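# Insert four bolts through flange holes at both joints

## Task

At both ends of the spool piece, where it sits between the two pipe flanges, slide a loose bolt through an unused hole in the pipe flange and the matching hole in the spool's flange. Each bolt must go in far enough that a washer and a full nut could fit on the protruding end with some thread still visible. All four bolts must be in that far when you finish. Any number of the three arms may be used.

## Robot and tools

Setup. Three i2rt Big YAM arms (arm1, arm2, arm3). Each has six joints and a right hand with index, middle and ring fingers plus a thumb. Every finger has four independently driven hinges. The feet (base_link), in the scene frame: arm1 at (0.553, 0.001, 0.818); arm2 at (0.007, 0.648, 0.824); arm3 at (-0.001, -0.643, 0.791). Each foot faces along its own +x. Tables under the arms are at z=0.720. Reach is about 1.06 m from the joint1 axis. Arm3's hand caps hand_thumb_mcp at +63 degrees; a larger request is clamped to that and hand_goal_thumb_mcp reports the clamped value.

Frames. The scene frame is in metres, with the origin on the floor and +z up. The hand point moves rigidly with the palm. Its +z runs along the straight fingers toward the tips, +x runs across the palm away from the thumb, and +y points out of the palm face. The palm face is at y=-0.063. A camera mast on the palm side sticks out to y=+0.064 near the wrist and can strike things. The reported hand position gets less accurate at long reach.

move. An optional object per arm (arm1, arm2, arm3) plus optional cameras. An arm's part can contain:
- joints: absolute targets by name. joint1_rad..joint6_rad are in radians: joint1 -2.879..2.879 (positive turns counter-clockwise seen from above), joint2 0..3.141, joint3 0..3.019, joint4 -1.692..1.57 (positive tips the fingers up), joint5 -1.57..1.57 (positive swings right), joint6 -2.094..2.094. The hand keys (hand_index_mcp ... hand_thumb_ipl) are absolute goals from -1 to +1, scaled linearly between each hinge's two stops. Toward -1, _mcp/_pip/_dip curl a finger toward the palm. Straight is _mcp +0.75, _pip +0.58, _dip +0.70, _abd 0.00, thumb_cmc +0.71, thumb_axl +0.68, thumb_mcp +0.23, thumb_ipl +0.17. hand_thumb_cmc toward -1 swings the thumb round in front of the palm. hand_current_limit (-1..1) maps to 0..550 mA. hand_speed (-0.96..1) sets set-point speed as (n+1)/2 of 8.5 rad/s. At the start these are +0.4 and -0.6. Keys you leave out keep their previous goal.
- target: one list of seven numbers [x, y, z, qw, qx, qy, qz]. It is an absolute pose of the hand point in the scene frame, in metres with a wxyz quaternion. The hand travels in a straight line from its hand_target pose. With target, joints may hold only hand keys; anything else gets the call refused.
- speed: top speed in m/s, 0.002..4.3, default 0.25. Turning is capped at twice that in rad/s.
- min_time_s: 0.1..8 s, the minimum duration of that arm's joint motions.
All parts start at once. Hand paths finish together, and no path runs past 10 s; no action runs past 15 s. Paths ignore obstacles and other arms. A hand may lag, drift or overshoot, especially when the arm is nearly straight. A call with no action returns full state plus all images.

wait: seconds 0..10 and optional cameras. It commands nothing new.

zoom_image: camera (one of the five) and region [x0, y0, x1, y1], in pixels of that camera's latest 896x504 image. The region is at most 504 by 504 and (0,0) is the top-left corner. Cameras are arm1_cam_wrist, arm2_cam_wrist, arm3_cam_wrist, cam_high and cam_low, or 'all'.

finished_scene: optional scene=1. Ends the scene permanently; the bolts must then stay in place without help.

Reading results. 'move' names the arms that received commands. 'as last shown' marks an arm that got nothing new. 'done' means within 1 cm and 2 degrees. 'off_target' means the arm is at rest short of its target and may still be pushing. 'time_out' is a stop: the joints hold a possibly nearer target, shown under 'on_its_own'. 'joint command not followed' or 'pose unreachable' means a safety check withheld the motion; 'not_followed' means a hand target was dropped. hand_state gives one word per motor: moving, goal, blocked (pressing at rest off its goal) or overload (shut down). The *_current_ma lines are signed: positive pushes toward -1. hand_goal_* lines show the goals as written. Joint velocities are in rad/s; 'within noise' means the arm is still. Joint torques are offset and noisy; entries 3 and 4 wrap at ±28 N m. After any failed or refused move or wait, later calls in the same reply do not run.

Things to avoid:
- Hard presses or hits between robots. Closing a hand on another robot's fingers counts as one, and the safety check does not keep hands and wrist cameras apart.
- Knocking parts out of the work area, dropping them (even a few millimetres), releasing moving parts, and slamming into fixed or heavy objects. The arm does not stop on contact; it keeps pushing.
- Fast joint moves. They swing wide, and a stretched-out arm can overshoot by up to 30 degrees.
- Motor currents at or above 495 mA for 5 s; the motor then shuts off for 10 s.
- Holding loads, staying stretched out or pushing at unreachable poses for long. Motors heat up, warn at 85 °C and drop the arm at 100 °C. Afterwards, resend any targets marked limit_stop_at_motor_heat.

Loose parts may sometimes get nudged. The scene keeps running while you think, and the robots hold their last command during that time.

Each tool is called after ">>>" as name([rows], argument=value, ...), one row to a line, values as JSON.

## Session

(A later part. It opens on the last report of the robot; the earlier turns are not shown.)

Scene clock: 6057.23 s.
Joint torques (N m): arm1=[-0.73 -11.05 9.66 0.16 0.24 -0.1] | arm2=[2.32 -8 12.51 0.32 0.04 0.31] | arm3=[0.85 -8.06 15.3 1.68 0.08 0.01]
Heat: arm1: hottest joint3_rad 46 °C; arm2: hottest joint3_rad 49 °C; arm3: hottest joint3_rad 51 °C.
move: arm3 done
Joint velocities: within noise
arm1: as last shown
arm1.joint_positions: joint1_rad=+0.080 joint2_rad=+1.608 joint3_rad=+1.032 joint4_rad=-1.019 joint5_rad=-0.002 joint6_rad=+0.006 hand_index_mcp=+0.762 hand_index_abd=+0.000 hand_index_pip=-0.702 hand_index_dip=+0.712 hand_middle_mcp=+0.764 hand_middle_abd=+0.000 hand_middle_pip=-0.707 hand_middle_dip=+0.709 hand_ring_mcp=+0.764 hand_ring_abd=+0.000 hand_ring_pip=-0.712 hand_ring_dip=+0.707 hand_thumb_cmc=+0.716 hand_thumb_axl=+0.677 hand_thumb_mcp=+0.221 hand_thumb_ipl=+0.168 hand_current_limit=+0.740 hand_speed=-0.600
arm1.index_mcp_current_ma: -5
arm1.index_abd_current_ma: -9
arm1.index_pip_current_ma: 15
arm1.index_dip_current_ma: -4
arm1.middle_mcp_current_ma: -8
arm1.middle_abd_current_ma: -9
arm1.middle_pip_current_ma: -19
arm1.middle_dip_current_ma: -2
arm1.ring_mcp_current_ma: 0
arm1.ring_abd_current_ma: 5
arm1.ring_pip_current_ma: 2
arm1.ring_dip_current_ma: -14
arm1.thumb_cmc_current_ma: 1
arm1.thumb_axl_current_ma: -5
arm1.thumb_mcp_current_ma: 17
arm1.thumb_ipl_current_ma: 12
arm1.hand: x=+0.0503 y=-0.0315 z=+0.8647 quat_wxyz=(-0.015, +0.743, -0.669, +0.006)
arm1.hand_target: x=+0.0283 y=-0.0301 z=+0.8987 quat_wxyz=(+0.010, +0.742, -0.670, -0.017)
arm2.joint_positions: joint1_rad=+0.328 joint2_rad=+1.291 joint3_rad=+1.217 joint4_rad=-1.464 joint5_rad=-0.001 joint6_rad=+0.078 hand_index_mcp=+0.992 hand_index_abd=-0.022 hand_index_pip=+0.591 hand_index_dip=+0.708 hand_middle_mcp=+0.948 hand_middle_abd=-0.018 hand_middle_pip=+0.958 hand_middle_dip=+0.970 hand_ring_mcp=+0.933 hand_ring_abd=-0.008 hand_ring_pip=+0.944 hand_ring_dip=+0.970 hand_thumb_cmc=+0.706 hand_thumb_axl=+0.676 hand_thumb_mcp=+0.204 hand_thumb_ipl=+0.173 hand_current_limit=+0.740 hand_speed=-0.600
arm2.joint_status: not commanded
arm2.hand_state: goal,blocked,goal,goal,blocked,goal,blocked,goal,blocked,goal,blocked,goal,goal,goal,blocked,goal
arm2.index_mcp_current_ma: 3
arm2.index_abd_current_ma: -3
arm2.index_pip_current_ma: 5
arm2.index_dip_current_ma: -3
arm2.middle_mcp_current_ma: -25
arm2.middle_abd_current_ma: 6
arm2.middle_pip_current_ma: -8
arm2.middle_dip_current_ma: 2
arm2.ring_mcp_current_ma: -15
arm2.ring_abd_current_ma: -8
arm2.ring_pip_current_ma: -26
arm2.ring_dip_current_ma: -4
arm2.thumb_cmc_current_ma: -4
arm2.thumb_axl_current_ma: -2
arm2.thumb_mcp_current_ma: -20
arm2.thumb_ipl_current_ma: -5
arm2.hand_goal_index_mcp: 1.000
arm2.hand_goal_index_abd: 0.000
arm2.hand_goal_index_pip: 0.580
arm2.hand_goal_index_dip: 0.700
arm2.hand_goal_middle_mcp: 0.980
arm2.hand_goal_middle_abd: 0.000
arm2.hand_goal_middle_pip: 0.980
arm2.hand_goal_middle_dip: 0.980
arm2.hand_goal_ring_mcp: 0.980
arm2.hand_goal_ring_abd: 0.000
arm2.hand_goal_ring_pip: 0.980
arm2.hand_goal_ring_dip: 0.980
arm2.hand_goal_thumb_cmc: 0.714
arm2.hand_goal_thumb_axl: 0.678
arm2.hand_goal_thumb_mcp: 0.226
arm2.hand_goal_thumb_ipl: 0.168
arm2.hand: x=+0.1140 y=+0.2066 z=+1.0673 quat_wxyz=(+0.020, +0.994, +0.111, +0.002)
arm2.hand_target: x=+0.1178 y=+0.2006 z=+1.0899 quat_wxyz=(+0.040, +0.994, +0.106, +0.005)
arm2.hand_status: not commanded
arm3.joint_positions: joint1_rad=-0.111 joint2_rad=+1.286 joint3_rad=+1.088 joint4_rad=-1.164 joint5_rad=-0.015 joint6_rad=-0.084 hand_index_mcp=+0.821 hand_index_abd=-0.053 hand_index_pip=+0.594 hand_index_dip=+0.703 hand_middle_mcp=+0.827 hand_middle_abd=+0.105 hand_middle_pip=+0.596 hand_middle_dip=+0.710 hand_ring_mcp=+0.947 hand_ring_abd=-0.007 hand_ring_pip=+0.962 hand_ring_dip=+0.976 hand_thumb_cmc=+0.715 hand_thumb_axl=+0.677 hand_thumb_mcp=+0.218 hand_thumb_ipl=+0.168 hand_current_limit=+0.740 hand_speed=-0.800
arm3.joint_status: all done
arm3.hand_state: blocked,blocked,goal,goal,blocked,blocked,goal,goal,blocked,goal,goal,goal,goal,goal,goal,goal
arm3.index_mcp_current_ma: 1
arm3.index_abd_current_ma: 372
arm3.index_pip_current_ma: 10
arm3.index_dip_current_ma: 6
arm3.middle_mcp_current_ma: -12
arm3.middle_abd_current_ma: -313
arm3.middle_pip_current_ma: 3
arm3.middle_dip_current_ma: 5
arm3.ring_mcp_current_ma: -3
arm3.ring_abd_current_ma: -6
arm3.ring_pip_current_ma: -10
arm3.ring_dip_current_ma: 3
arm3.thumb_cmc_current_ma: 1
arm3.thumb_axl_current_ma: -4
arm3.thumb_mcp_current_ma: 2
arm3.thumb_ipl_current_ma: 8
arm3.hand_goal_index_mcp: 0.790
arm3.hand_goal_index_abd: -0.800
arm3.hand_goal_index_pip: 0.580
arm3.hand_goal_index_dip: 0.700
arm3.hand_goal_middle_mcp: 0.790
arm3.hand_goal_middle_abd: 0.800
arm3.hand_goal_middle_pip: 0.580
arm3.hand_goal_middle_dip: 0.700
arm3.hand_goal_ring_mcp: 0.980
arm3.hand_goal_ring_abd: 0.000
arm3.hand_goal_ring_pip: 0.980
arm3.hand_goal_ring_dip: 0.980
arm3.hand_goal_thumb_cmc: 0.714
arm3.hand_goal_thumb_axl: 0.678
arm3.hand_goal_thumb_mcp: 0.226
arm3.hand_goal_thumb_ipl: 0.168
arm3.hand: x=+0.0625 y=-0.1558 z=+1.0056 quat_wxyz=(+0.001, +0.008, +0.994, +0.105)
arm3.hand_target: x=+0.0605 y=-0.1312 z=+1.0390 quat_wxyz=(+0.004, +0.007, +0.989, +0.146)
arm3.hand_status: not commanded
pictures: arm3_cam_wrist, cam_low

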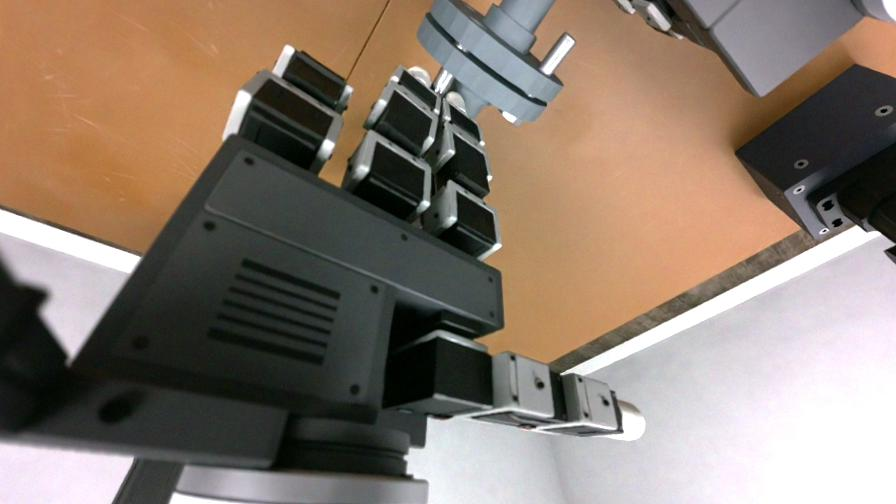

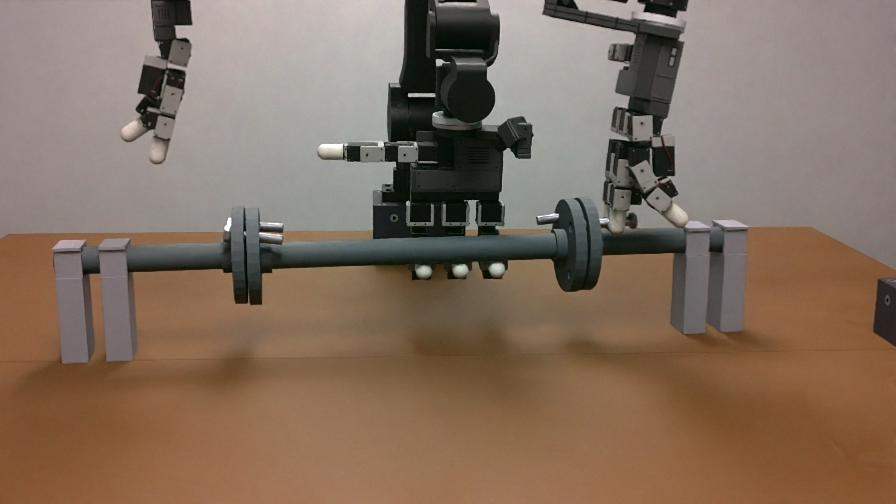

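>>> move(arm3={"joints": {"hand_index_abd": 0.08, "hand_middle_abd": -0.08}})

>>> move(arm3={"joints": {"joint2_rad": 1.246, "joint3_rad": 1.252, "joint4_rad": -1.306, "hand_index_mcp": 0.9, "hand_middle_mcp": 0.9}, "min_time_s": 2.0}, cameras=["cam_low", "arm3_cam_wrist", "cam_high"])

>>> zoom_image(camera="cam_low", region=[575, 190, 655, 250])

>>> zoom_image(camera="cam_high", region=[515, 215, 585, 285])

Scene clock: 6148.30 s.
Joint torques (N m): arm1=[-0.67 -10.99 9.65 0.21 0.23 -0.1] | arm2=[2.26 -8 12.51 0.32 0.04 0.31] | arm3=[0.73 -8.18 14.39 1.37 0.07 0]
Heat: arm1: hottest joint3_rad 48 °C; arm2: hottest joint3_rad 49 °C; arm3: hottest joint3_rad 49 °C.
move: arm3 done
Joint velocities: within noise
arm1, arm2: as last shown
arm1.joint_positions: joint1_rad=+0.080 joint2_rad=+1.608 joint3_rad=+1.032 joint4_rad=-1.021 joint5_rad=-0.002 joint6_rad=+0.006 hand_index_mcp=+0.763 hand_index_abd=+0.000 hand_index_pip=-0.701 hand_index_dip=+0.712 hand_middle_mcp=+0.765 hand_middle_abd=+0.000 hand_middle_pip=-0.706 hand_middle_dip=+0.709 hand_ring_mcp=+0.765 hand_ring_abd=+0.000 hand_ring_pip=-0.711 hand_ring_dip=+0.707 hand_thumb_cmc=+0.716 hand_thumb_axl=+0.677 hand_thumb_mcp=+0.221 hand_thumb_ipl=+0.168 hand_current_limit=+0.740 hand_speed=-0.600
arm1.index_mcp_current_ma: 3
arm1.index_abd_current_ma: 2
arm1.index_pip_current_ma: 10
arm1.index_dip_current_ma: -5
arm1.middle_mcp_current_ma: 12
arm1.middle_abd_current_ma: -8
arm1.middle_pip_current_ma: -4
arm1.middle_dip_current_ma: 14
arm1.ring_mcp_current_ma: -3
arm1.ring_abd_current_ma: -5
arm1.ring_pip_current_ma: -11
arm1.ring_dip_current_ma: 7
arm1.thumb_cmc_current_ma: -13
arm1.thumb_axl_current_ma: 8
arm1.thumb_mcp_current_ma: 9
arm1.thumb_ipl_current_ma: 10
arm1.hand: x=+0.0505 y=-0.0312 z=+0.8646 quat_wxyz=(-0.015, +0.743, -0.669, +0.006)
arm1.hand_target: x=+0.0283 y=-0.0299 z=+0.8985 quat_wxyz=(+0.010, +0.742, -0.670, -0.018)
arm2.index_mcp_current_ma: 5
arm2.index_abd_current_ma: 6
arm2.index_pip_current_ma: 12
arm2.index_dip_current_ma: -1
arm2.middle_mcp_current_ma: -24
arm2.middle_abd_current_ma: 3
arm2.middle_dip_current_ma: 1
arm2.ring_abd_current_ma: -7
arm2.ring_pip_current_ma: -20
arm2.ring_dip_current_ma: -5
arm2.thumb_cmc_current_ma: -14
arm2.thumb_axl_current_ma: -3
arm2.thumb_mcp_current_ma: -17
arm2.thumb_ipl_current_ma: -1
arm3.joint_positions: joint1_rad=-0.110 joint2_rad=+1.286 joint3_rad=+1.099 joint4_rad=-1.155 joint5_rad=-0.015 joint6_rad=-0.084 hand_index_mcp=+0.797 hand_index_abd=+0.065 hand_index_pip=+0.585 hand_index_dip=+0.703 hand_middle_mcp=+0.800 hand_middle_abd=-0.068 hand_middle_pip=+0.592 hand_middle_dip=+0.710 hand_ring_mcp=+0.947 hand_ring_abd=-0.007 hand_ring_pip=+0.962 hand_ring_dip=+0.976 hand_thumb_cmc=+0.715 hand_thumb_axl=+0.677 hand_thumb_mcp=+0.218 hand_thumb_ipl=+0.168 hand_current_limit=+0.740 hand_speed=-0.800
arm3.joint_status: all done
arm3.hand_state: goal,goal,goal,goal,goal,goal,goal,goal,blocked,goal,goal,goal,goal,goal,goal,goal
arm3.index_mcp_current_ma: 2
arm3.index_abd_current_ma: 0
arm3.index_pip_current_ma: 8
arm3.index_dip_current_ma: 5
arm3.middle_mcp_current_ma: -1
arm3.middle_abd_current_ma: 6
arm3.middle_pip_current_ma: 7
arm3.middle_dip_current_ma: 3
arm3.ring_mcp_current_ma: -4
arm3.ring_abd_current_ma: -9
arm3.ring_pip_current_ma: -8
arm3.ring_dip_current_ma: 1
arm3.thumb_cmc_current_ma: 10
arm3.thumb_axl_current_ma: -1
arm3.thumb_mcp_current_ma: 4
arm3.thumb_ipl_current_ma: 6
arm3.hand_goal_index_mcp: 0.790
arm3.hand_goal_index_abd: 0.080
arm3.hand_goal_index_pip: 0.580
arm3.hand_goal_index_dip: 0.700
arm3.hand_goal_middle_mcp: 0.790
arm3.hand_goal_middle_abd: -0.080
arm3.hand_goal_middle_pip: 0.580
arm3.hand_goal_middle_dip: 0.700
arm3.hand_goal_ring_mcp: 0.980
arm3.hand_goal_ring_abd: 0.000
arm3.hand_goal_ring_pip: 0.980
arm3.hand_goal_ring_dip: 0.980
arm3.hand_goal_thumb_cmc: 0.714
arm3.hand_goal_thumb_axl: 0.678
arm3.hand_goal_thumb_mcp: 0.226
arm3.hand_goal_thumb_ipl: 0.168
arm3.hand: x=+0.0629 y=-0.1505 z=+1.0126 quat_wxyz=(+0.002, +0.008, +0.993, +0.115)
arm3.hand_target: x=+0.0606 y=-0.1312 z=+1.0390 quat_wxyz=(+0.004, +0.007, +0.989, +0.146)
arm3.hand_status: not commanded
pictures: none

Scene clock: 6150.60 s.
Joint torques (N m): arm1=[-0.73 -11.05 9.66 0.2 0.23 -0.1] | arm2=[2.32 -8 12.51 0.32 0.04 0.31] | arm3=[0.73 -9.82 14.61 0.23 0.07 0]
Heat: arm1: hottest joint3_rad 48 °C; arm2: hottest joint3_rad 49 °C; arm3: hottest joint3_rad 49 °C.
move: arm3 done
Joint velocities: within noise
arm1, arm2: as last shown
arm1.index_mcp_current_ma: 11
arm1.index_abd_current_ma: 4
arm1.index_pip_current_ma: 16
arm1.index_dip_current_ma: 11
arm1.middle_mcp_current_ma: 17
arm1.middle_abd_current_ma: -10
arm1.middle_pip_current_ma: -23
arm1.middle_dip_current_ma: -4
arm1.ring_mcp_current_ma: 24
arm1.ring_abd_current_ma: 20
arm1.ring_pip_current_ma: -7
arm1.ring_dip_current_ma: 5
arm1.thumb_cmc_current_ma: -7
arm1.thumb_axl_current_ma: 3
arm1.thumb_mcp_current_ma: 17
arm1.thumb_ipl_current_ma: 8
arm2.index_mcp_current_ma: 0
arm2.index_abd_current_ma: 0
arm2.index_pip_current_ma: 9
arm2.index_dip_current_ma: 3
arm2.middle_mcp_current_ma: -23
arm2.middle_abd_current_ma: -1
arm2.middle_pip_current_ma: -5
arm2.middle_dip_current_ma: 5
arm2.ring_mcp_current_ma: -26
arm2.ring_abd_current_ma: -4
arm2.ring_pip_current_ma: -22
arm2.ring_dip_current_ma: -6
arm2.thumb_cmc_current_ma: -12
arm2.thumb_axl_current_ma: 1
arm2.thumb_mcp_current_ma: -20
arm2.thumb_ipl_current_ma: -8
arm3.joint_positions: joint1_rad=-0.110 joint2_rad=+1.262 joint3_rad=+1.198 joint4_rad=-1.295 joint5_rad=-0.015 joint6_rad=-0.084 hand_index_mcp=+0.890 hand_index_abd=+0.065 hand_index_pip=+0.585 hand_index_dip=+0.703 hand_middle_mcp=+0.889 hand_middle_abd=-0.068 hand_middle_pip=+0.585 hand_middle_dip=+0.710 hand_ring_mcp=+0.947 hand_ring_abd=-0.007 hand_ring_pip=+0.962 hand_ring_dip=+0.976 hand_thumb_cmc=+0.715 hand_thumb_axl=+0.677 hand_thumb_mcp=+0.218 hand_thumb_ipl=+0.168 hand_current_limit=+0.740 hand_speed=-0.800
arm3.joint_status: all done
arm3.hand_state: goal,goal,goal,goal,goal,goal,goal,goal,blocked,goal,goal,goal,goal,goal,goal,goal
arm3.index_mcp_current_ma: -3
arm3.index_abd_current_ma: 1
arm3.index_pip_current_ma: 12
arm3.index_dip_current_ma: 4
arm3.middle_mcp_current_ma: -11
arm3.middle_abd_current_ma: 1
arm3.middle_pip_current_ma: 10
arm3.middle_dip_current_ma: 10
arm3.ring_mcp_current_ma: -3
arm3.ring_abd_current_ma: -13
arm3.ring_pip_current_ma: -7
arm3.ring_dip_current_ma: -2
arm3.thumb_cmc_current_ma: 0
arm3.thumb_axl_current_ma: -5
arm3.thumb_mcp_current_ma: 1
arm3.thumb_ipl_current_ma: 9
arm3.hand_goal_index_mcp: 0.900
arm3.hand_goal_index_abd: 0.080
arm3.hand_goal_index_pip: 0.580
arm3.hand_goal_index_dip: 0.700
arm3.hand_goal_middle_mcp: 0.900
arm3.hand_goal_middle_abd: -0.080
arm3.hand_goal_middle_pip: 0.580
arm3.hand_goal_middle_dip: 0.700
arm3.hand_goal_ring_mcp: 0.980
arm3.hand_goal_ring_abd: 0.000
arm3.hand_goal_ring_pip: 0.980
arm3.hand_goal_ring_dip: 0.980
arm3.hand_goal_thumb_cmc: 0.714
arm3.hand_goal_thumb_axl: 0.678
arm3.hand_goal_thumb_mcp: 0.226
arm3.hand_goal_thumb_ipl: 0.168
arm3.hand: x=+0.0623 y=-0.1576 z=+1.0557 quat_wxyz=(+0.001, +0.008, +0.994, +0.107)
arm3.hand_target: x=+0.0590 y=-0.1497 z=+1.0901 quat_wxyz=(+0.003, +0.007, +0.991, +0.136)
arm3.hand_status: not commanded
pictures: arm3_cam_wrist, cam_high, cam_low

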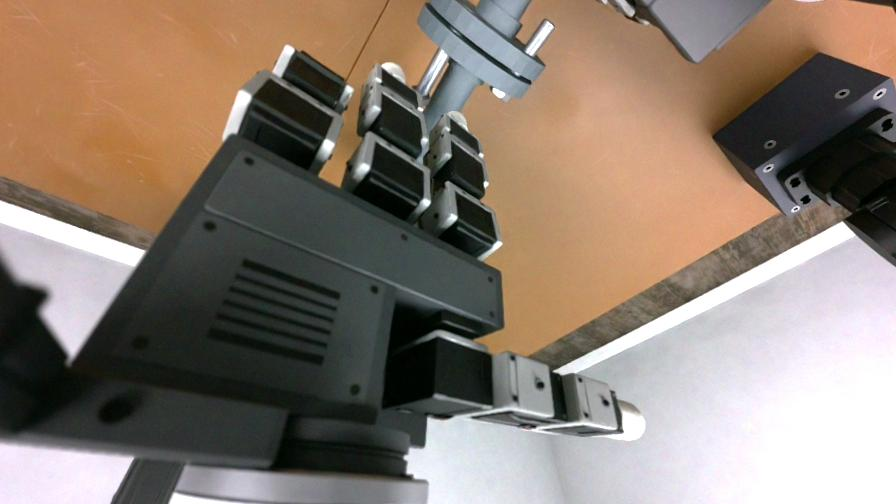

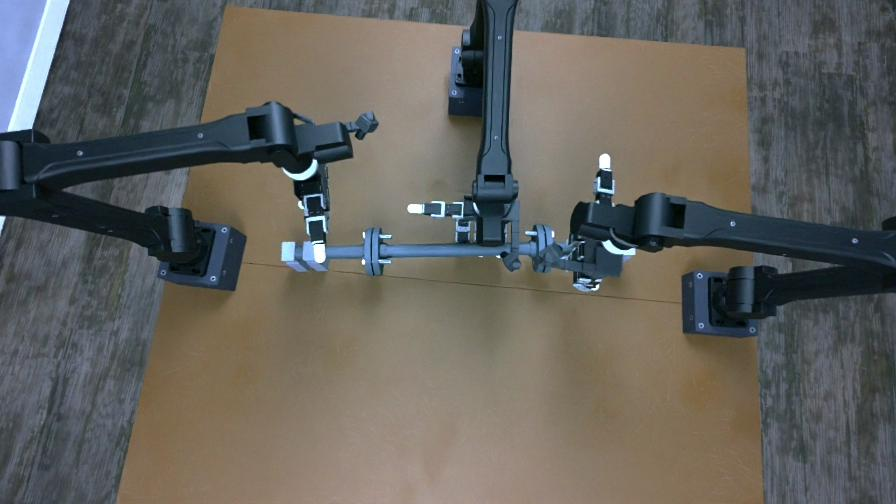

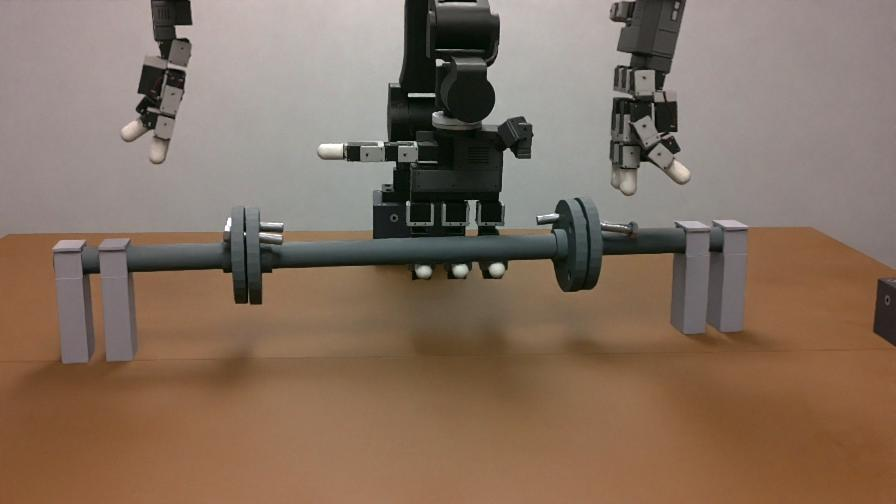

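Scaled by 6.300.

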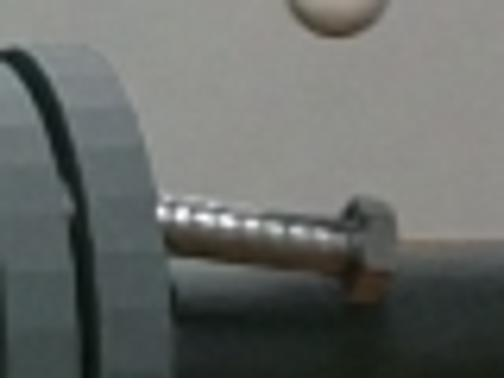

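Scaled by 7.200.

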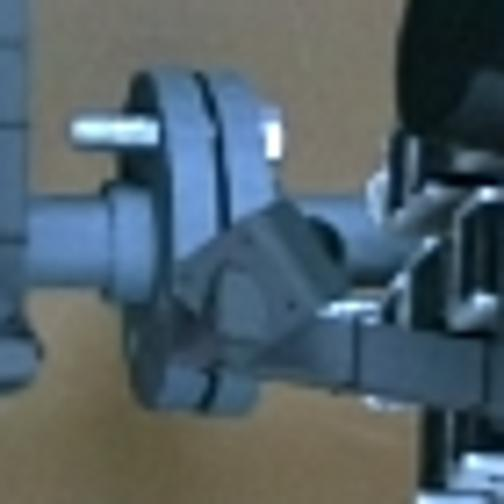

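>>> move(arm3={"joints": {"joint2_rad": 1.275, "joint3_rad": 1.5, "joint4_rad": -1.233}, "min_time_s": 2.5}, cameras=["arm3_cam_wrist", "cam_high"])

>>> zoom_image(camera="cam_high", region=[515, 215, 585, 285])

Scene clock: 6178.37 s.
Joint torques (N m): arm1=[-0.73 -11.05 9.65 0.21 0.23 -0.1] | arm2=[2.26 -8 12.51 0.32 0.04 0.31] | arm3=[0.85 -8.23 15.17 2.02 0.07 -0.01]
Heat: arm1: hottest joint3_rad 48 °C; arm2: hottest joint3_rad 49 °C; arm3: hottest joint3_rad 49 °C.
move: arm3 done
Joint velocities: within noise
arm1, arm2: as last shown
arm1.index_mcp_current_ma: -3
arm1.index_abd_current_ma: -15
arm1.index_pip_current_ma: 1
arm1.index_dip_current_ma: 2
arm1.middle_mcp_current_ma: 3
arm1.middle_abd_current_ma: 6
arm1.middle_pip_current_ma: -2
arm1.middle_dip_current_ma: -7
arm1.ring_mcp_current_ma: 8
arm1.ring_abd_current_ma: 13
arm1.ring_pip_current_ma: 0
arm1.ring_dip_current_ma: -6
arm1.thumb_cmc_current_ma: -4
arm1.thumb_axl_current_ma: 6
arm1.thumb_mcp_current_ma: 22
arm1.thumb_ipl_current_ma: -14
arm2.index_mcp_current_ma: 1
arm2.index_abd_current_ma: -5
arm2.index_pip_current_ma: 10
arm2.index_dip_current_ma: -2
arm2.middle_mcp_current_ma: -19
arm2.middle_abd_current_ma: 2
arm2.middle_pip_current_ma: -13
arm2.middle_dip_current_ma: 4
arm2.ring_mcp_current_ma: -24
arm2.ring_abd_current_ma: -7
arm2.ring_pip_current_ma: -28
arm2.ring_dip_current_ma: -9
arm2.thumb_cmc_current_ma: -6
arm2.thumb_axl_current_ma: -5
arm2.thumb_mcp_current_ma: -17
arm2.thumb_ipl_current_ma: -4
arm3.joint_positions: joint1_rad=-0.110 joint2_rad=+1.263 joint3_rad=+1.445 joint4_rad=-1.252 joint5_rad=-0.015 joint6_rad=-0.084 hand_index_mcp=+0.895 hand_index_abd=+0.065 hand_index_pip=+0.590 hand_index_dip=+0.703 hand_middle_mcp=+0.895 hand_middle_abd=-0.068 hand_middle_pip=+0.586 hand_middle_dip=+0.710 hand_ring_mcp=+0.964 hand_ring_abd=-0.007 hand_ring_pip=+0.962 hand_ring_dip=+0.976 hand_thumb_cmc=+0.718 hand_thumb_axl=+0.677 hand_thumb_mcp=+0.218 hand_thumb_ipl=+0.168 hand_current_limit=+0.740 hand_speed=-0.800
arm3.joint_status: all done
arm3.hand_state: goal,goal,goal,goal,goal,goal,goal,goal,goal,goal,goal,goal,goal,goal,goal,goal
arm3.index_mcp_current_ma: 0
arm3.index_abd_current_ma: 5
arm3.index_pip_current_ma: 7
arm3.index_dip_current_ma: 7
arm3.middle_mcp_current_ma: -10
arm3.middle_abd_current_ma: 1
arm3.middle_pip_current_ma: 8
arm3.middle_dip_current_ma: 6
arm3.ring_mcp_current_ma: -3
arm3.ring_abd_current_ma: -8
arm3.ring_pip_current_ma: -9
arm3.ring_dip_current_ma: 1
arm3.thumb_cmc_current_ma: 3
arm3.thumb_axl_current_ma: -4
arm3.thumb_mcp_current_ma: 3
arm3.thumb_ipl_current_ma: 6
arm3.hand_goal_index_mcp: 0.900
arm3.hand_goal_index_abd: 0.080
arm3.hand_goal_index_pip: 0.580
arm3.hand_goal_index_dip: 0.700
arm3.hand_goal_middle_mcp: 0.900
arm3.hand_goal_middle_abd: -0.080
arm3.hand_goal_middle_pip: 0.580
arm3.hand_goal_middle_dip: 0.700
arm3.hand_goal_ring_mcp: 0.980
arm3.hand_goal_ring_abd: 0.000
arm3.hand_goal_ring_pip: 0.980
arm3.hand_goal_ring_dip: 0.980
arm3.hand_goal_thumb_cmc: 0.714
arm3.hand_goal_thumb_axl: 0.678
arm3.hand_goal_thumb_mcp: 0.226
arm3.hand_goal_thumb_ipl: 0.168
arm3.hand: x=+0.0679 y=-0.1051 z=+1.1981 quat_wxyz=(+0.015, +0.007, +0.968, +0.249)
arm3.hand_target: x=+0.0644 y=-0.0932 z=+1.2270 quat_wxyz=(+0.015, +0.006, +0.960, +0.279)
arm3.hand_status: not commanded

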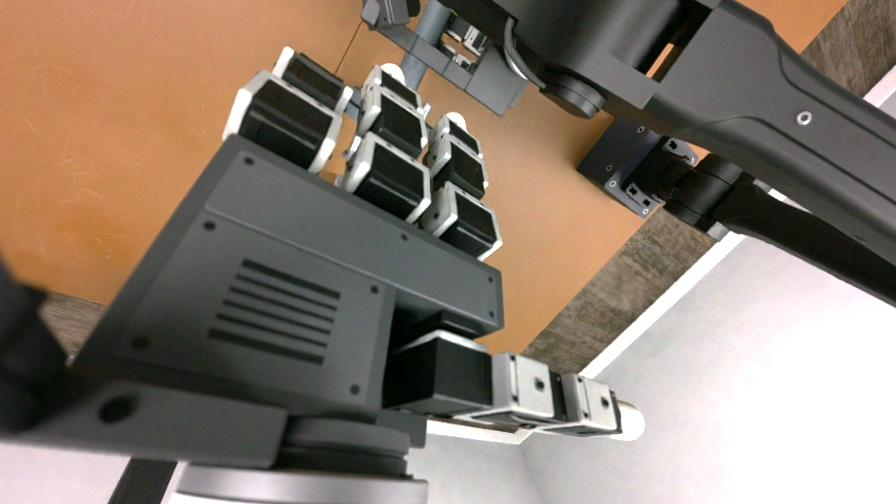

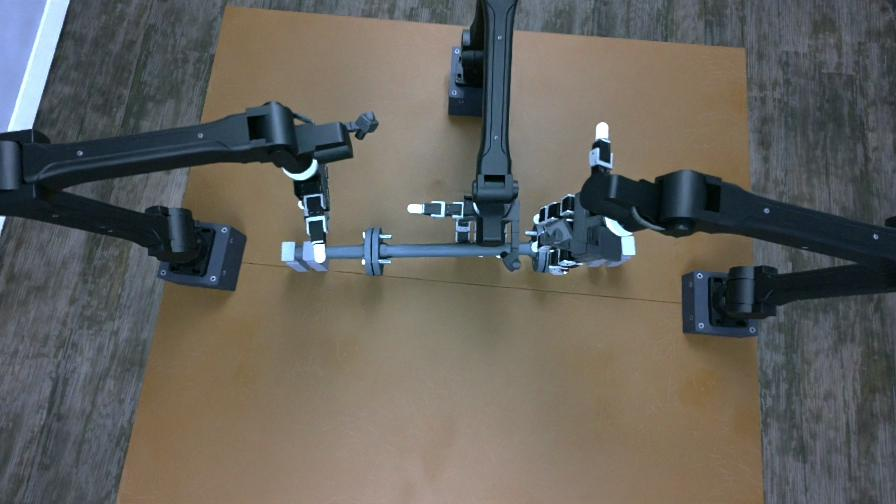

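Scaled by 7.200.

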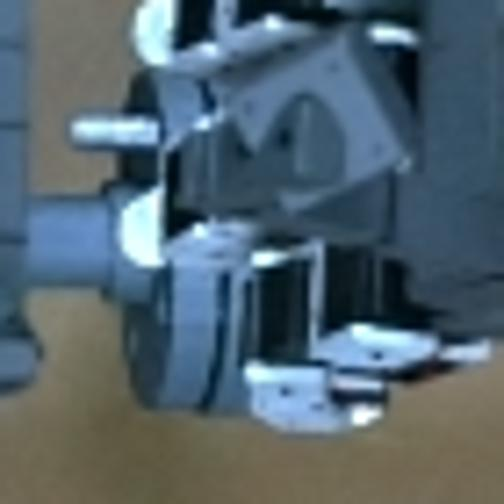

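>>> move(arm3={"joints": {"joint2_rad": 1.05, "joint4_rad": -1.45}, "min_time_s": 2.0}, cameras=["arm3_cam_wrist", "cam_high", "cam_low"])

>>> zoom_image(camera="cam_high", region=[515, 215, 585, 285])

>>> zoom_image(camera="cam_low", region=[525, 185, 655, 265])

Scene clock: 6207.53 s.
Joint torques (N m): arm1=[-0.73 -11.11 9.66 0.2 0.23 -0.1] | arm2=[2.26 -8 12.51 0.31 0.04 0.31] | arm3=[0.73 -6.42 14.74 0.87 0.07 -0.02]
Heat: arm1: hottest joint3_rad 48 °C; arm2: hottest joint3_rad 49 °C; arm3: hottest joint3_rad 51 °C.
move: arm3 done
Joint velocities: within noise
arm1, arm2: as last shown
arm1.index_mcp_current_ma: 12
arm1.index_abd_current_ma: -11
arm1.index_pip_current_ma: 14
arm1.index_dip_current_ma: -3
arm1.middle_mcp_current_ma: 5
arm1.middle_abd_current_ma: -7
arm1.middle_pip_current_ma: 2
arm1.middle_dip_current_ma: 18
arm1.ring_mcp_current_ma: 23
arm1.ring_abd_current_ma: 22
arm1.ring_pip_current_ma: 6
arm1.ring_dip_current_ma: 5
arm1.thumb_cmc_current_ma: -13
arm1.thumb_axl_current_ma: 18
arm1.thumb_mcp_current_ma: 2
arm1.thumb_ipl_current_ma: 6
arm2.index_mcp_current_ma: -3
arm2.index_abd_current_ma: 1
arm2.index_pip_current_ma: 5
arm2.index_dip_current_ma: -6
arm2.middle_mcp_current_ma: -24
arm2.middle_abd_current_ma: -3
arm2.middle_pip_current_ma: -5
arm2.middle_dip_current_ma: 5
arm2.ring_mcp_current_ma: -18
arm2.ring_abd_current_ma: -11
arm2.ring_pip_current_ma: -20
arm2.ring_dip_current_ma: -8
arm2.thumb_cmc_current_ma: -18
arm2.thumb_axl_current_ma: 3
arm2.thumb_mcp_current_ma: -12
arm2.thumb_ipl_current_ma: -3
arm3.joint_positions: joint1_rad=-0.110 joint2_rad=+1.058 joint3_rad=+1.445 joint4_rad=-1.439 joint5_rad=-0.015 joint6_rad=-0.084 hand_index_mcp=+0.897 hand_index_abd=+0.065 hand_index_pip=+0.590 hand_index_dip=+0.703 hand_middle_mcp=+0.896 hand_middle_abd=-0.068 hand_middle_pip=+0.591 hand_middle_dip=+0.710 hand_ring_mcp=+0.967 hand_ring_abd=-0.007 hand_ring_pip=+0.962 hand_ring_dip=+0.976 hand_thumb_cmc=+0.719 hand_thumb_axl=+0.677 hand_thumb_mcp=+0.218 hand_thumb_ipl=+0.168 hand_current_limit=+0.740 hand_speed=-0.800
arm3.joint_status: all done
arm3.hand_state: goal,goal,goal,goal,goal,goal,goal,goal,goal,goal,goal,goal,goal,goal,goal,goal
arm3.index_mcp_current_ma: 2
arm3.index_abd_current_ma: 5
arm3.index_pip_current_ma: 11
arm3.index_dip_current_ma: 9
arm3.middle_mcp_current_ma: -13
arm3.middle_abd_current_ma: 3
arm3.middle_pip_current_ma: 4
arm3.middle_dip_current_ma: 3
arm3.ring_mcp_current_ma: 4
arm3.ring_abd_current_ma: -7
arm3.ring_pip_current_ma: -7
arm3.ring_dip_current_ma: -1
arm3.thumb_cmc_current_ma: 4
arm3.thumb_axl_current_ma: -3
arm3.thumb_mcp_current_ma: 7
arm3.thumb_ipl_current_ma: 5
arm3.hand_goal_index_mcp: 0.900
arm3.hand_goal_index_abd: 0.080
arm3.hand_goal_index_pip: 0.580
arm3.hand_goal_index_dip: 0.700
arm3.hand_goal_middle_mcp: 0.900
arm3.hand_goal_middle_abd: -0.080
arm3.hand_goal_middle_pip: 0.580
arm3.hand_goal_middle_dip: 0.700
arm3.hand_goal_ring_mcp: 0.980
arm3.hand_goal_ring_abd: 0.000
arm3.hand_goal_ring_pip: 0.980
arm3.hand_goal_ring_dip: 0.980
arm3.hand_goal_thumb_cmc: 0.714
arm3.hand_goal_thumb_axl: 0.678
arm3.hand_goal_thumb_mcp: 0.226
arm3.hand_goal_thumb_ipl: 0.168
arm3.hand: x=+0.0585 y=-0.2003 z=+1.2581 quat_wxyz=(+0.015, +0.007, +0.966, +0.257)
arm3.hand_target: x=+0.0546 y=-0.2040 z=+1.2895 quat_wxyz=(+0.016, +0.006, +0.959, +0.282)
arm3.hand_status: not commanded

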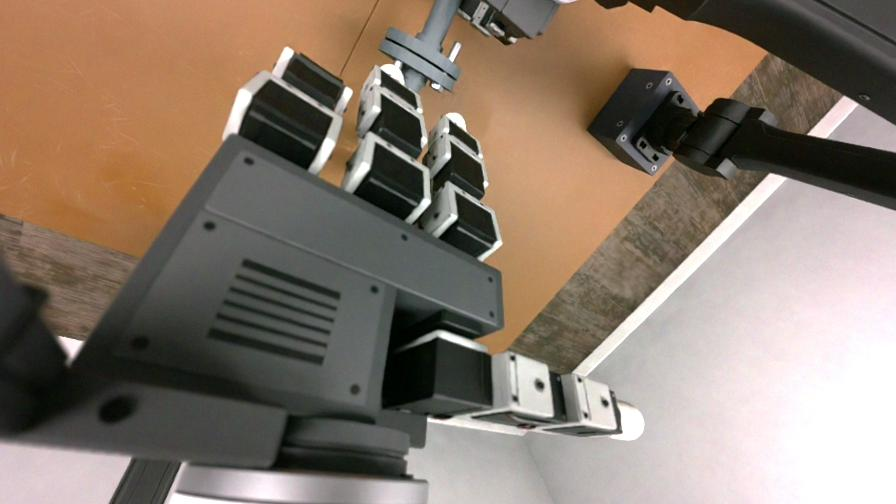

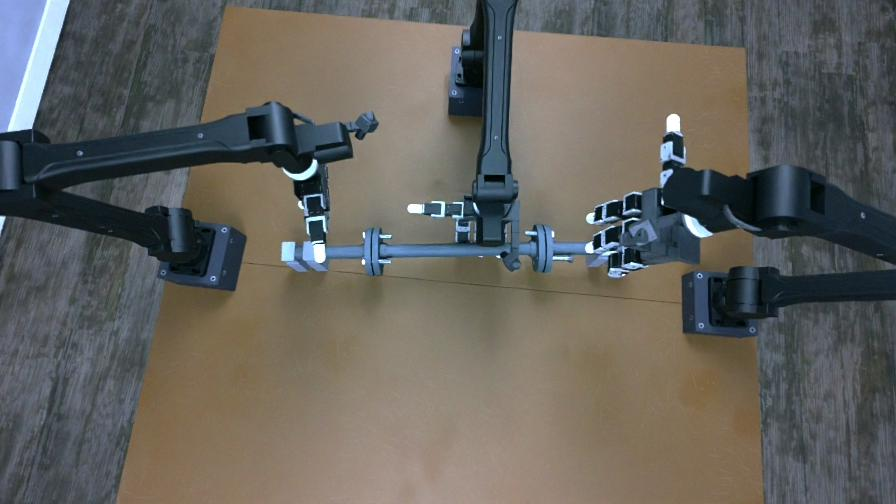

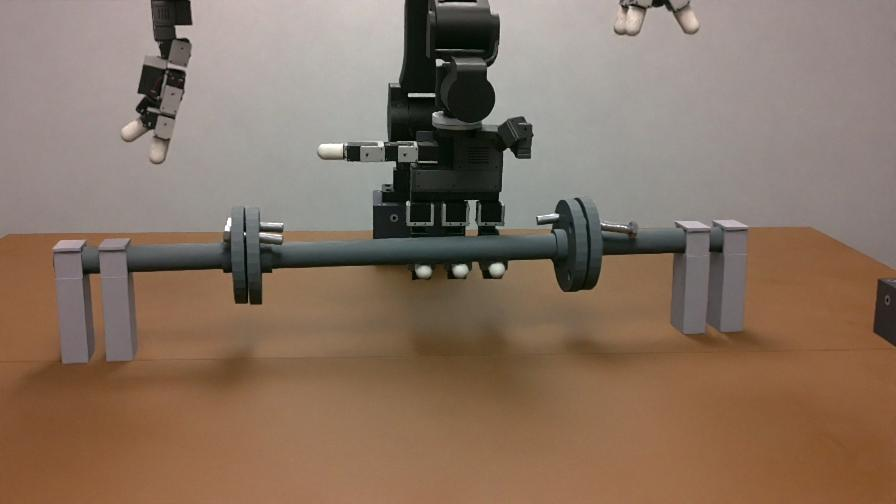

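Scaled by 7.200.

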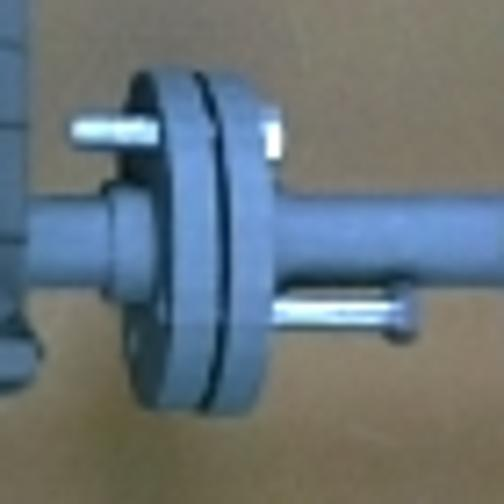

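Scaled by 3.877.

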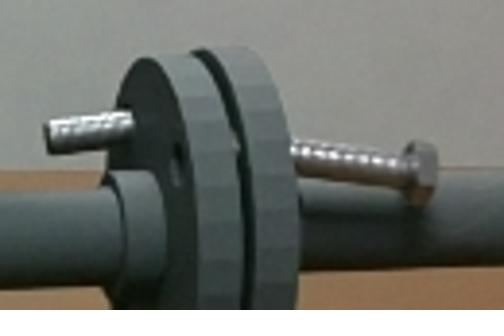

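>>> zoom_image(camera="cam_high", region=[528, 245, 558, 275])

>>> zoom_image(camera="cam_high", region=[525, 222, 557, 246])

>>> zoom_image(camera="arm3_cam_wrist", region=[370, 0, 480, 110])

Scaled by 16.800.

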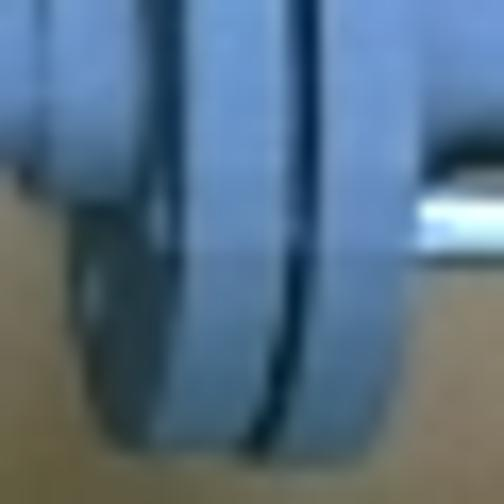

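Scaled by 15.750.

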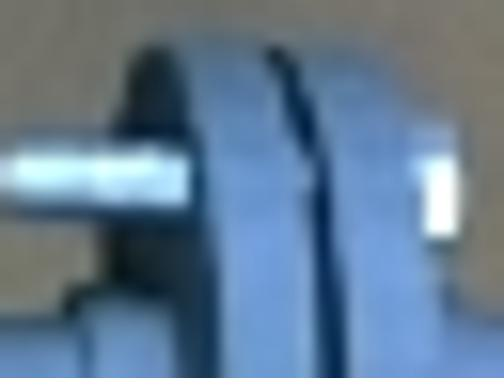

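Scaled by 4.582.

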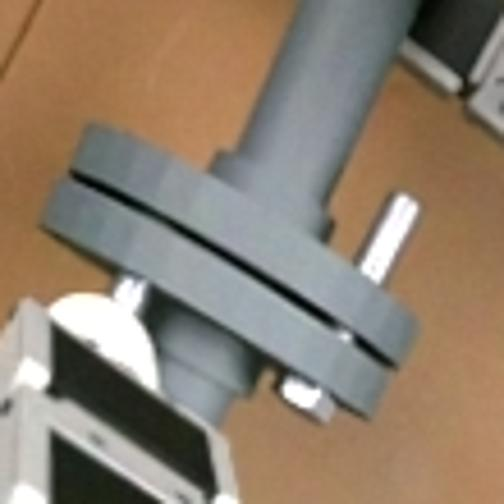

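>>> zoom_image(camera="cam_low", region=[556, 190, 606, 220])

>>> zoom_image(camera="cam_low", region=[556, 268, 606, 298])

>>> zoom_image(camera="cam_low", region=[224, 198, 274, 228])

>>> zoom_image(camera="cam_low", region=[224, 282, 274, 312])

Scaled by 10.080.

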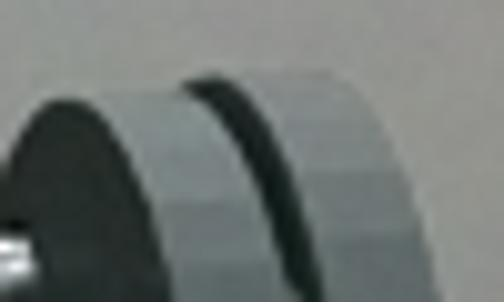

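Scaled by 10.080.

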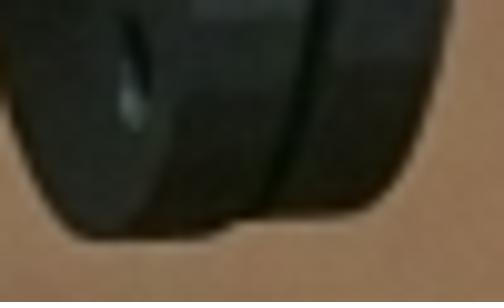

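Scaled by 10.080.

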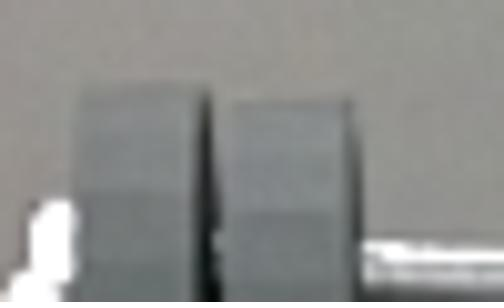

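Scaled by 10.080.

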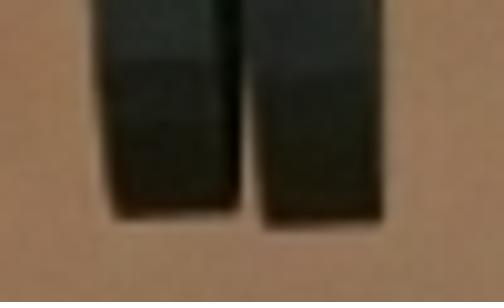

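>>> move(arm1={"joints": {"joint2_rad": 1.564, "joint3_rad": 1.097, "joint4_rad": -1.051}, "min_time_s": 1}, cameras=["cam_low", "cam_high"])

>>> zoom_image(camera="cam_low", region=[556, 190, 606, 220])

>>> zoom_image(camera="cam_low", region=[556, 268, 606, 298])

>>> zoom_image(camera="cam_low", region=[525, 185, 655, 265])

Scene clock: 6277.57 s.
Joint torques (N m): arm1=[-0.73 -11.63 10.14 0.1 0.22 -0.09] | arm2=[2.26 -8 12.52 0.32 0.04 0.31] | arm3=[0.79 -6.36 14.72 0.88 0.08 -0.01]
Heat: arm1: hottest joint3_rad 48 °C; arm2: hottest joint3_rad 49 °C; arm3: hottest joint3_rad 50 °C.
move: arm1 done
Joint velocities: within noise
arm1.joint_positions: joint1_rad=+0.080 joint2_rad=+1.602 joint3_rad=+1.040 joint4_rad=-1.040 joint5_rad=-0.002 joint6_rad=+0.004 hand_index_mcp=+0.773 hand_index_abd=+0.000 hand_index_pip=-0.685 hand_index_dip=+0.721 hand_middle_mcp=+0.774 hand_middle_abd=+0.000 hand_middle_pip=-0.690 hand_middle_dip=+0.717 hand_ring_mcp=+0.774 hand_ring_abd=+0.000 hand_ring_pip=-0.695 hand_ring_dip=+0.715 hand_thumb_cmc=+0.716 hand_thumb_axl=+0.677 hand_thumb_mcp=+0.221 hand_thumb_ipl=+0.168 hand_current_limit=+0.740 hand_speed=-0.600
arm1.joint_status: all done
arm1.hand_state: blocked,goal,blocked,blocked,blocked,goal,blocked,goal,blocked,goal,blocked,goal,goal,goal,goal,goal
arm1.index_mcp_current_ma: 8
arm1.index_abd_current_ma: 6
arm1.index_pip_current_ma: 21
arm1.index_dip_current_ma: 8
arm1.middle_mcp_current_ma: 4
arm1.middle_abd_current_ma: -5
arm1.middle_pip_current_ma: 7
arm1.middle_dip_current_ma: -3
arm1.ring_mcp_current_ma: 16
arm1.ring_abd_current_ma: 5
arm1.ring_pip_current_ma: 12
arm1.ring_dip_current_ma: -2
arm1.thumb_cmc_current_ma: 5
arm1.thumb_axl_current_ma: -9
arm1.thumb_mcp_current_ma: 7
arm1.thumb_ipl_current_ma: -8
arm1.hand_goal_index_mcp: 0.750
arm1.hand_goal_index_abd: 0.000
arm1.hand_goal_index_pip: -0.736
arm1.hand_goal_index_dip: 0.700
arm1.hand_goal_middle_mcp: 0.750
arm1.hand_goal_middle_abd: 0.000
arm1.hand_goal_middle_pip: -0.736
arm1.hand_goal_middle_dip: 0.700
arm1.hand_goal_ring_mcp: 0.750
arm1.hand_goal_ring_abd: 0.000
arm1.hand_goal_ring_pip: -0.736
arm1.hand_goal_ring_dip: 0.700
arm1.hand_goal_thumb_cmc: 0.714
arm1.hand_goal_thumb_axl: 0.678
arm1.hand_goal_thumb_mcp: 0.226
arm1.hand_goal_thumb_ipl: 0.168
arm1.hand: x=+0.0514 y=-0.0313 z=+0.8693 quat_wxyz=(-0.017, +0.743, -0.669, +0.008)
arm1.hand_target: x=+0.0268 y=-0.0302 z=+0.9107 quat_wxyz=(+0.013, +0.742, -0.670, -0.020)
arm1.hand_status: not commanded
arm2, arm3: as last shown
arm2.index_mcp_current_ma: 6
arm2.index_abd_current_ma: 5
arm2.index_pip_current_ma: 8
arm2.index_dip_current_ma: -8
arm2.middle_mcp_current_ma: -21
arm2.middle_abd_current_ma: -5
arm2.middle_pip_current_ma: -9
arm2.middle_dip_current_ma: 9
arm2.ring_mcp_current_ma: -16
arm2.ring_abd_current_ma: -6
arm2.ring_pip_current_ma: -23
arm2.ring_dip_current_ma: -4
arm2.thumb_cmc_current_ma: -16
arm2.thumb_axl_current_ma: -4
arm2.thumb_mcp_current_ma: -19
arm2.thumb_ipl_current_ma: -7
arm3.index_mcp_current_ma: 0
arm3.index_abd_current_ma: 1
arm3.index_pip_current_ma: 12
arm3.index_dip_current_ma: 2
arm3.middle_mcp_current_ma: -12
arm3.middle_abd_current_ma: 1
arm3.middle_pip_current_ma: 8
arm3.middle_dip_current_ma: 6
arm3.ring_mcp_current_ma: -5
arm3.ring_abd_current_ma: -11
arm3.ring_pip_current_ma: -10
arm3.ring_dip_current_ma: 1
arm3.thumb_cmc_current_ma: 2
arm3.thumb_axl_current_ma: -7
arm3.thumb_mcp_current_ma: 5
arm3.thumb_ipl_current_ma: 8
pictures: cam_high, cam_low

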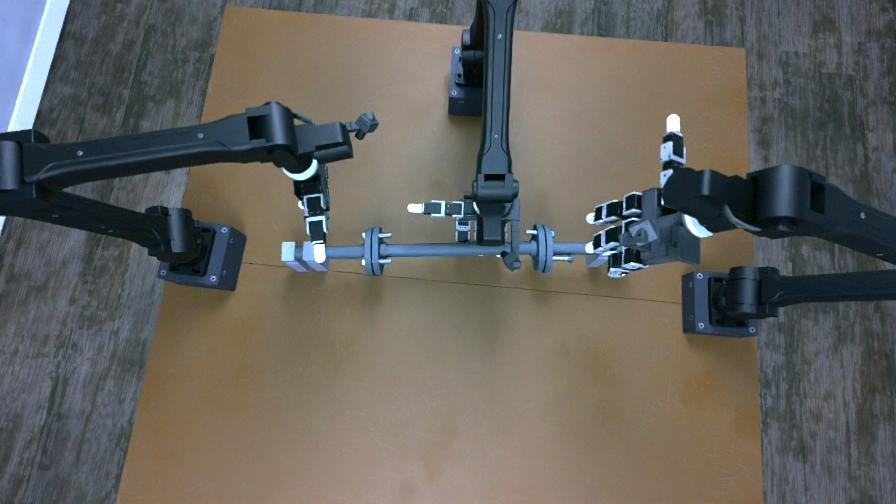

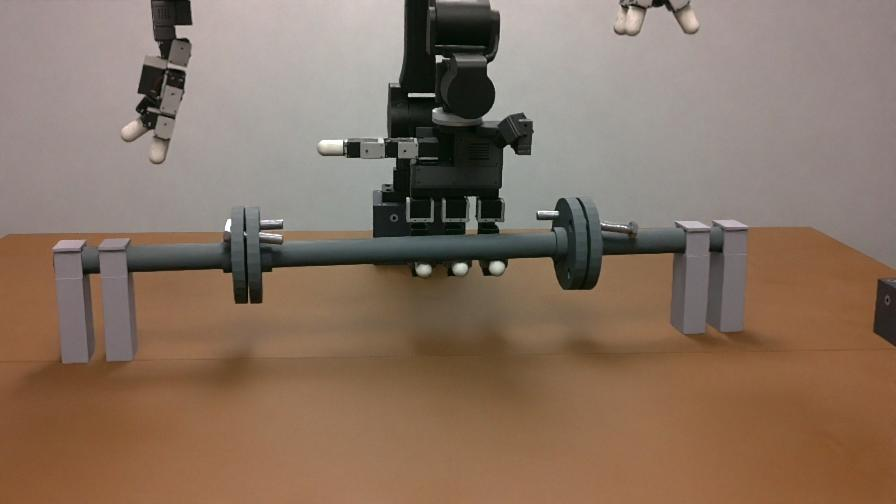

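Scaled by 10.080.

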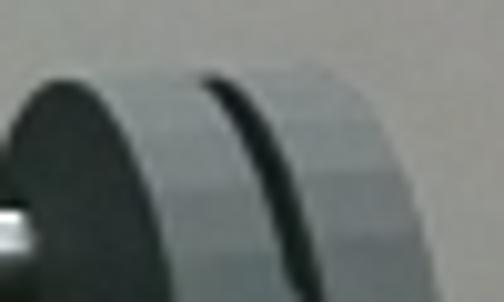

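Scaled by 10.080.

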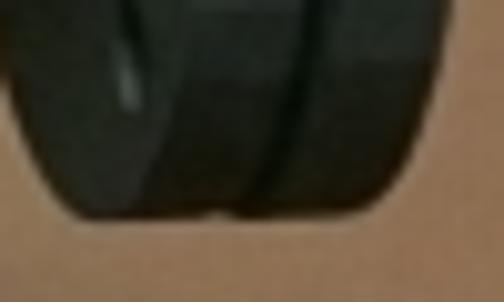

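Scaled by 3.877.

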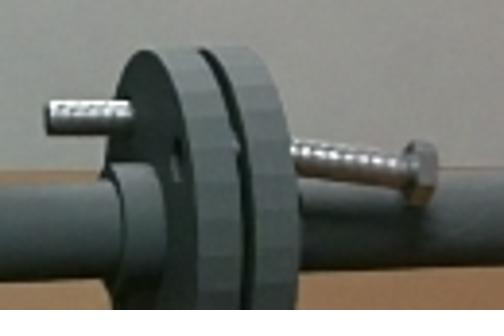

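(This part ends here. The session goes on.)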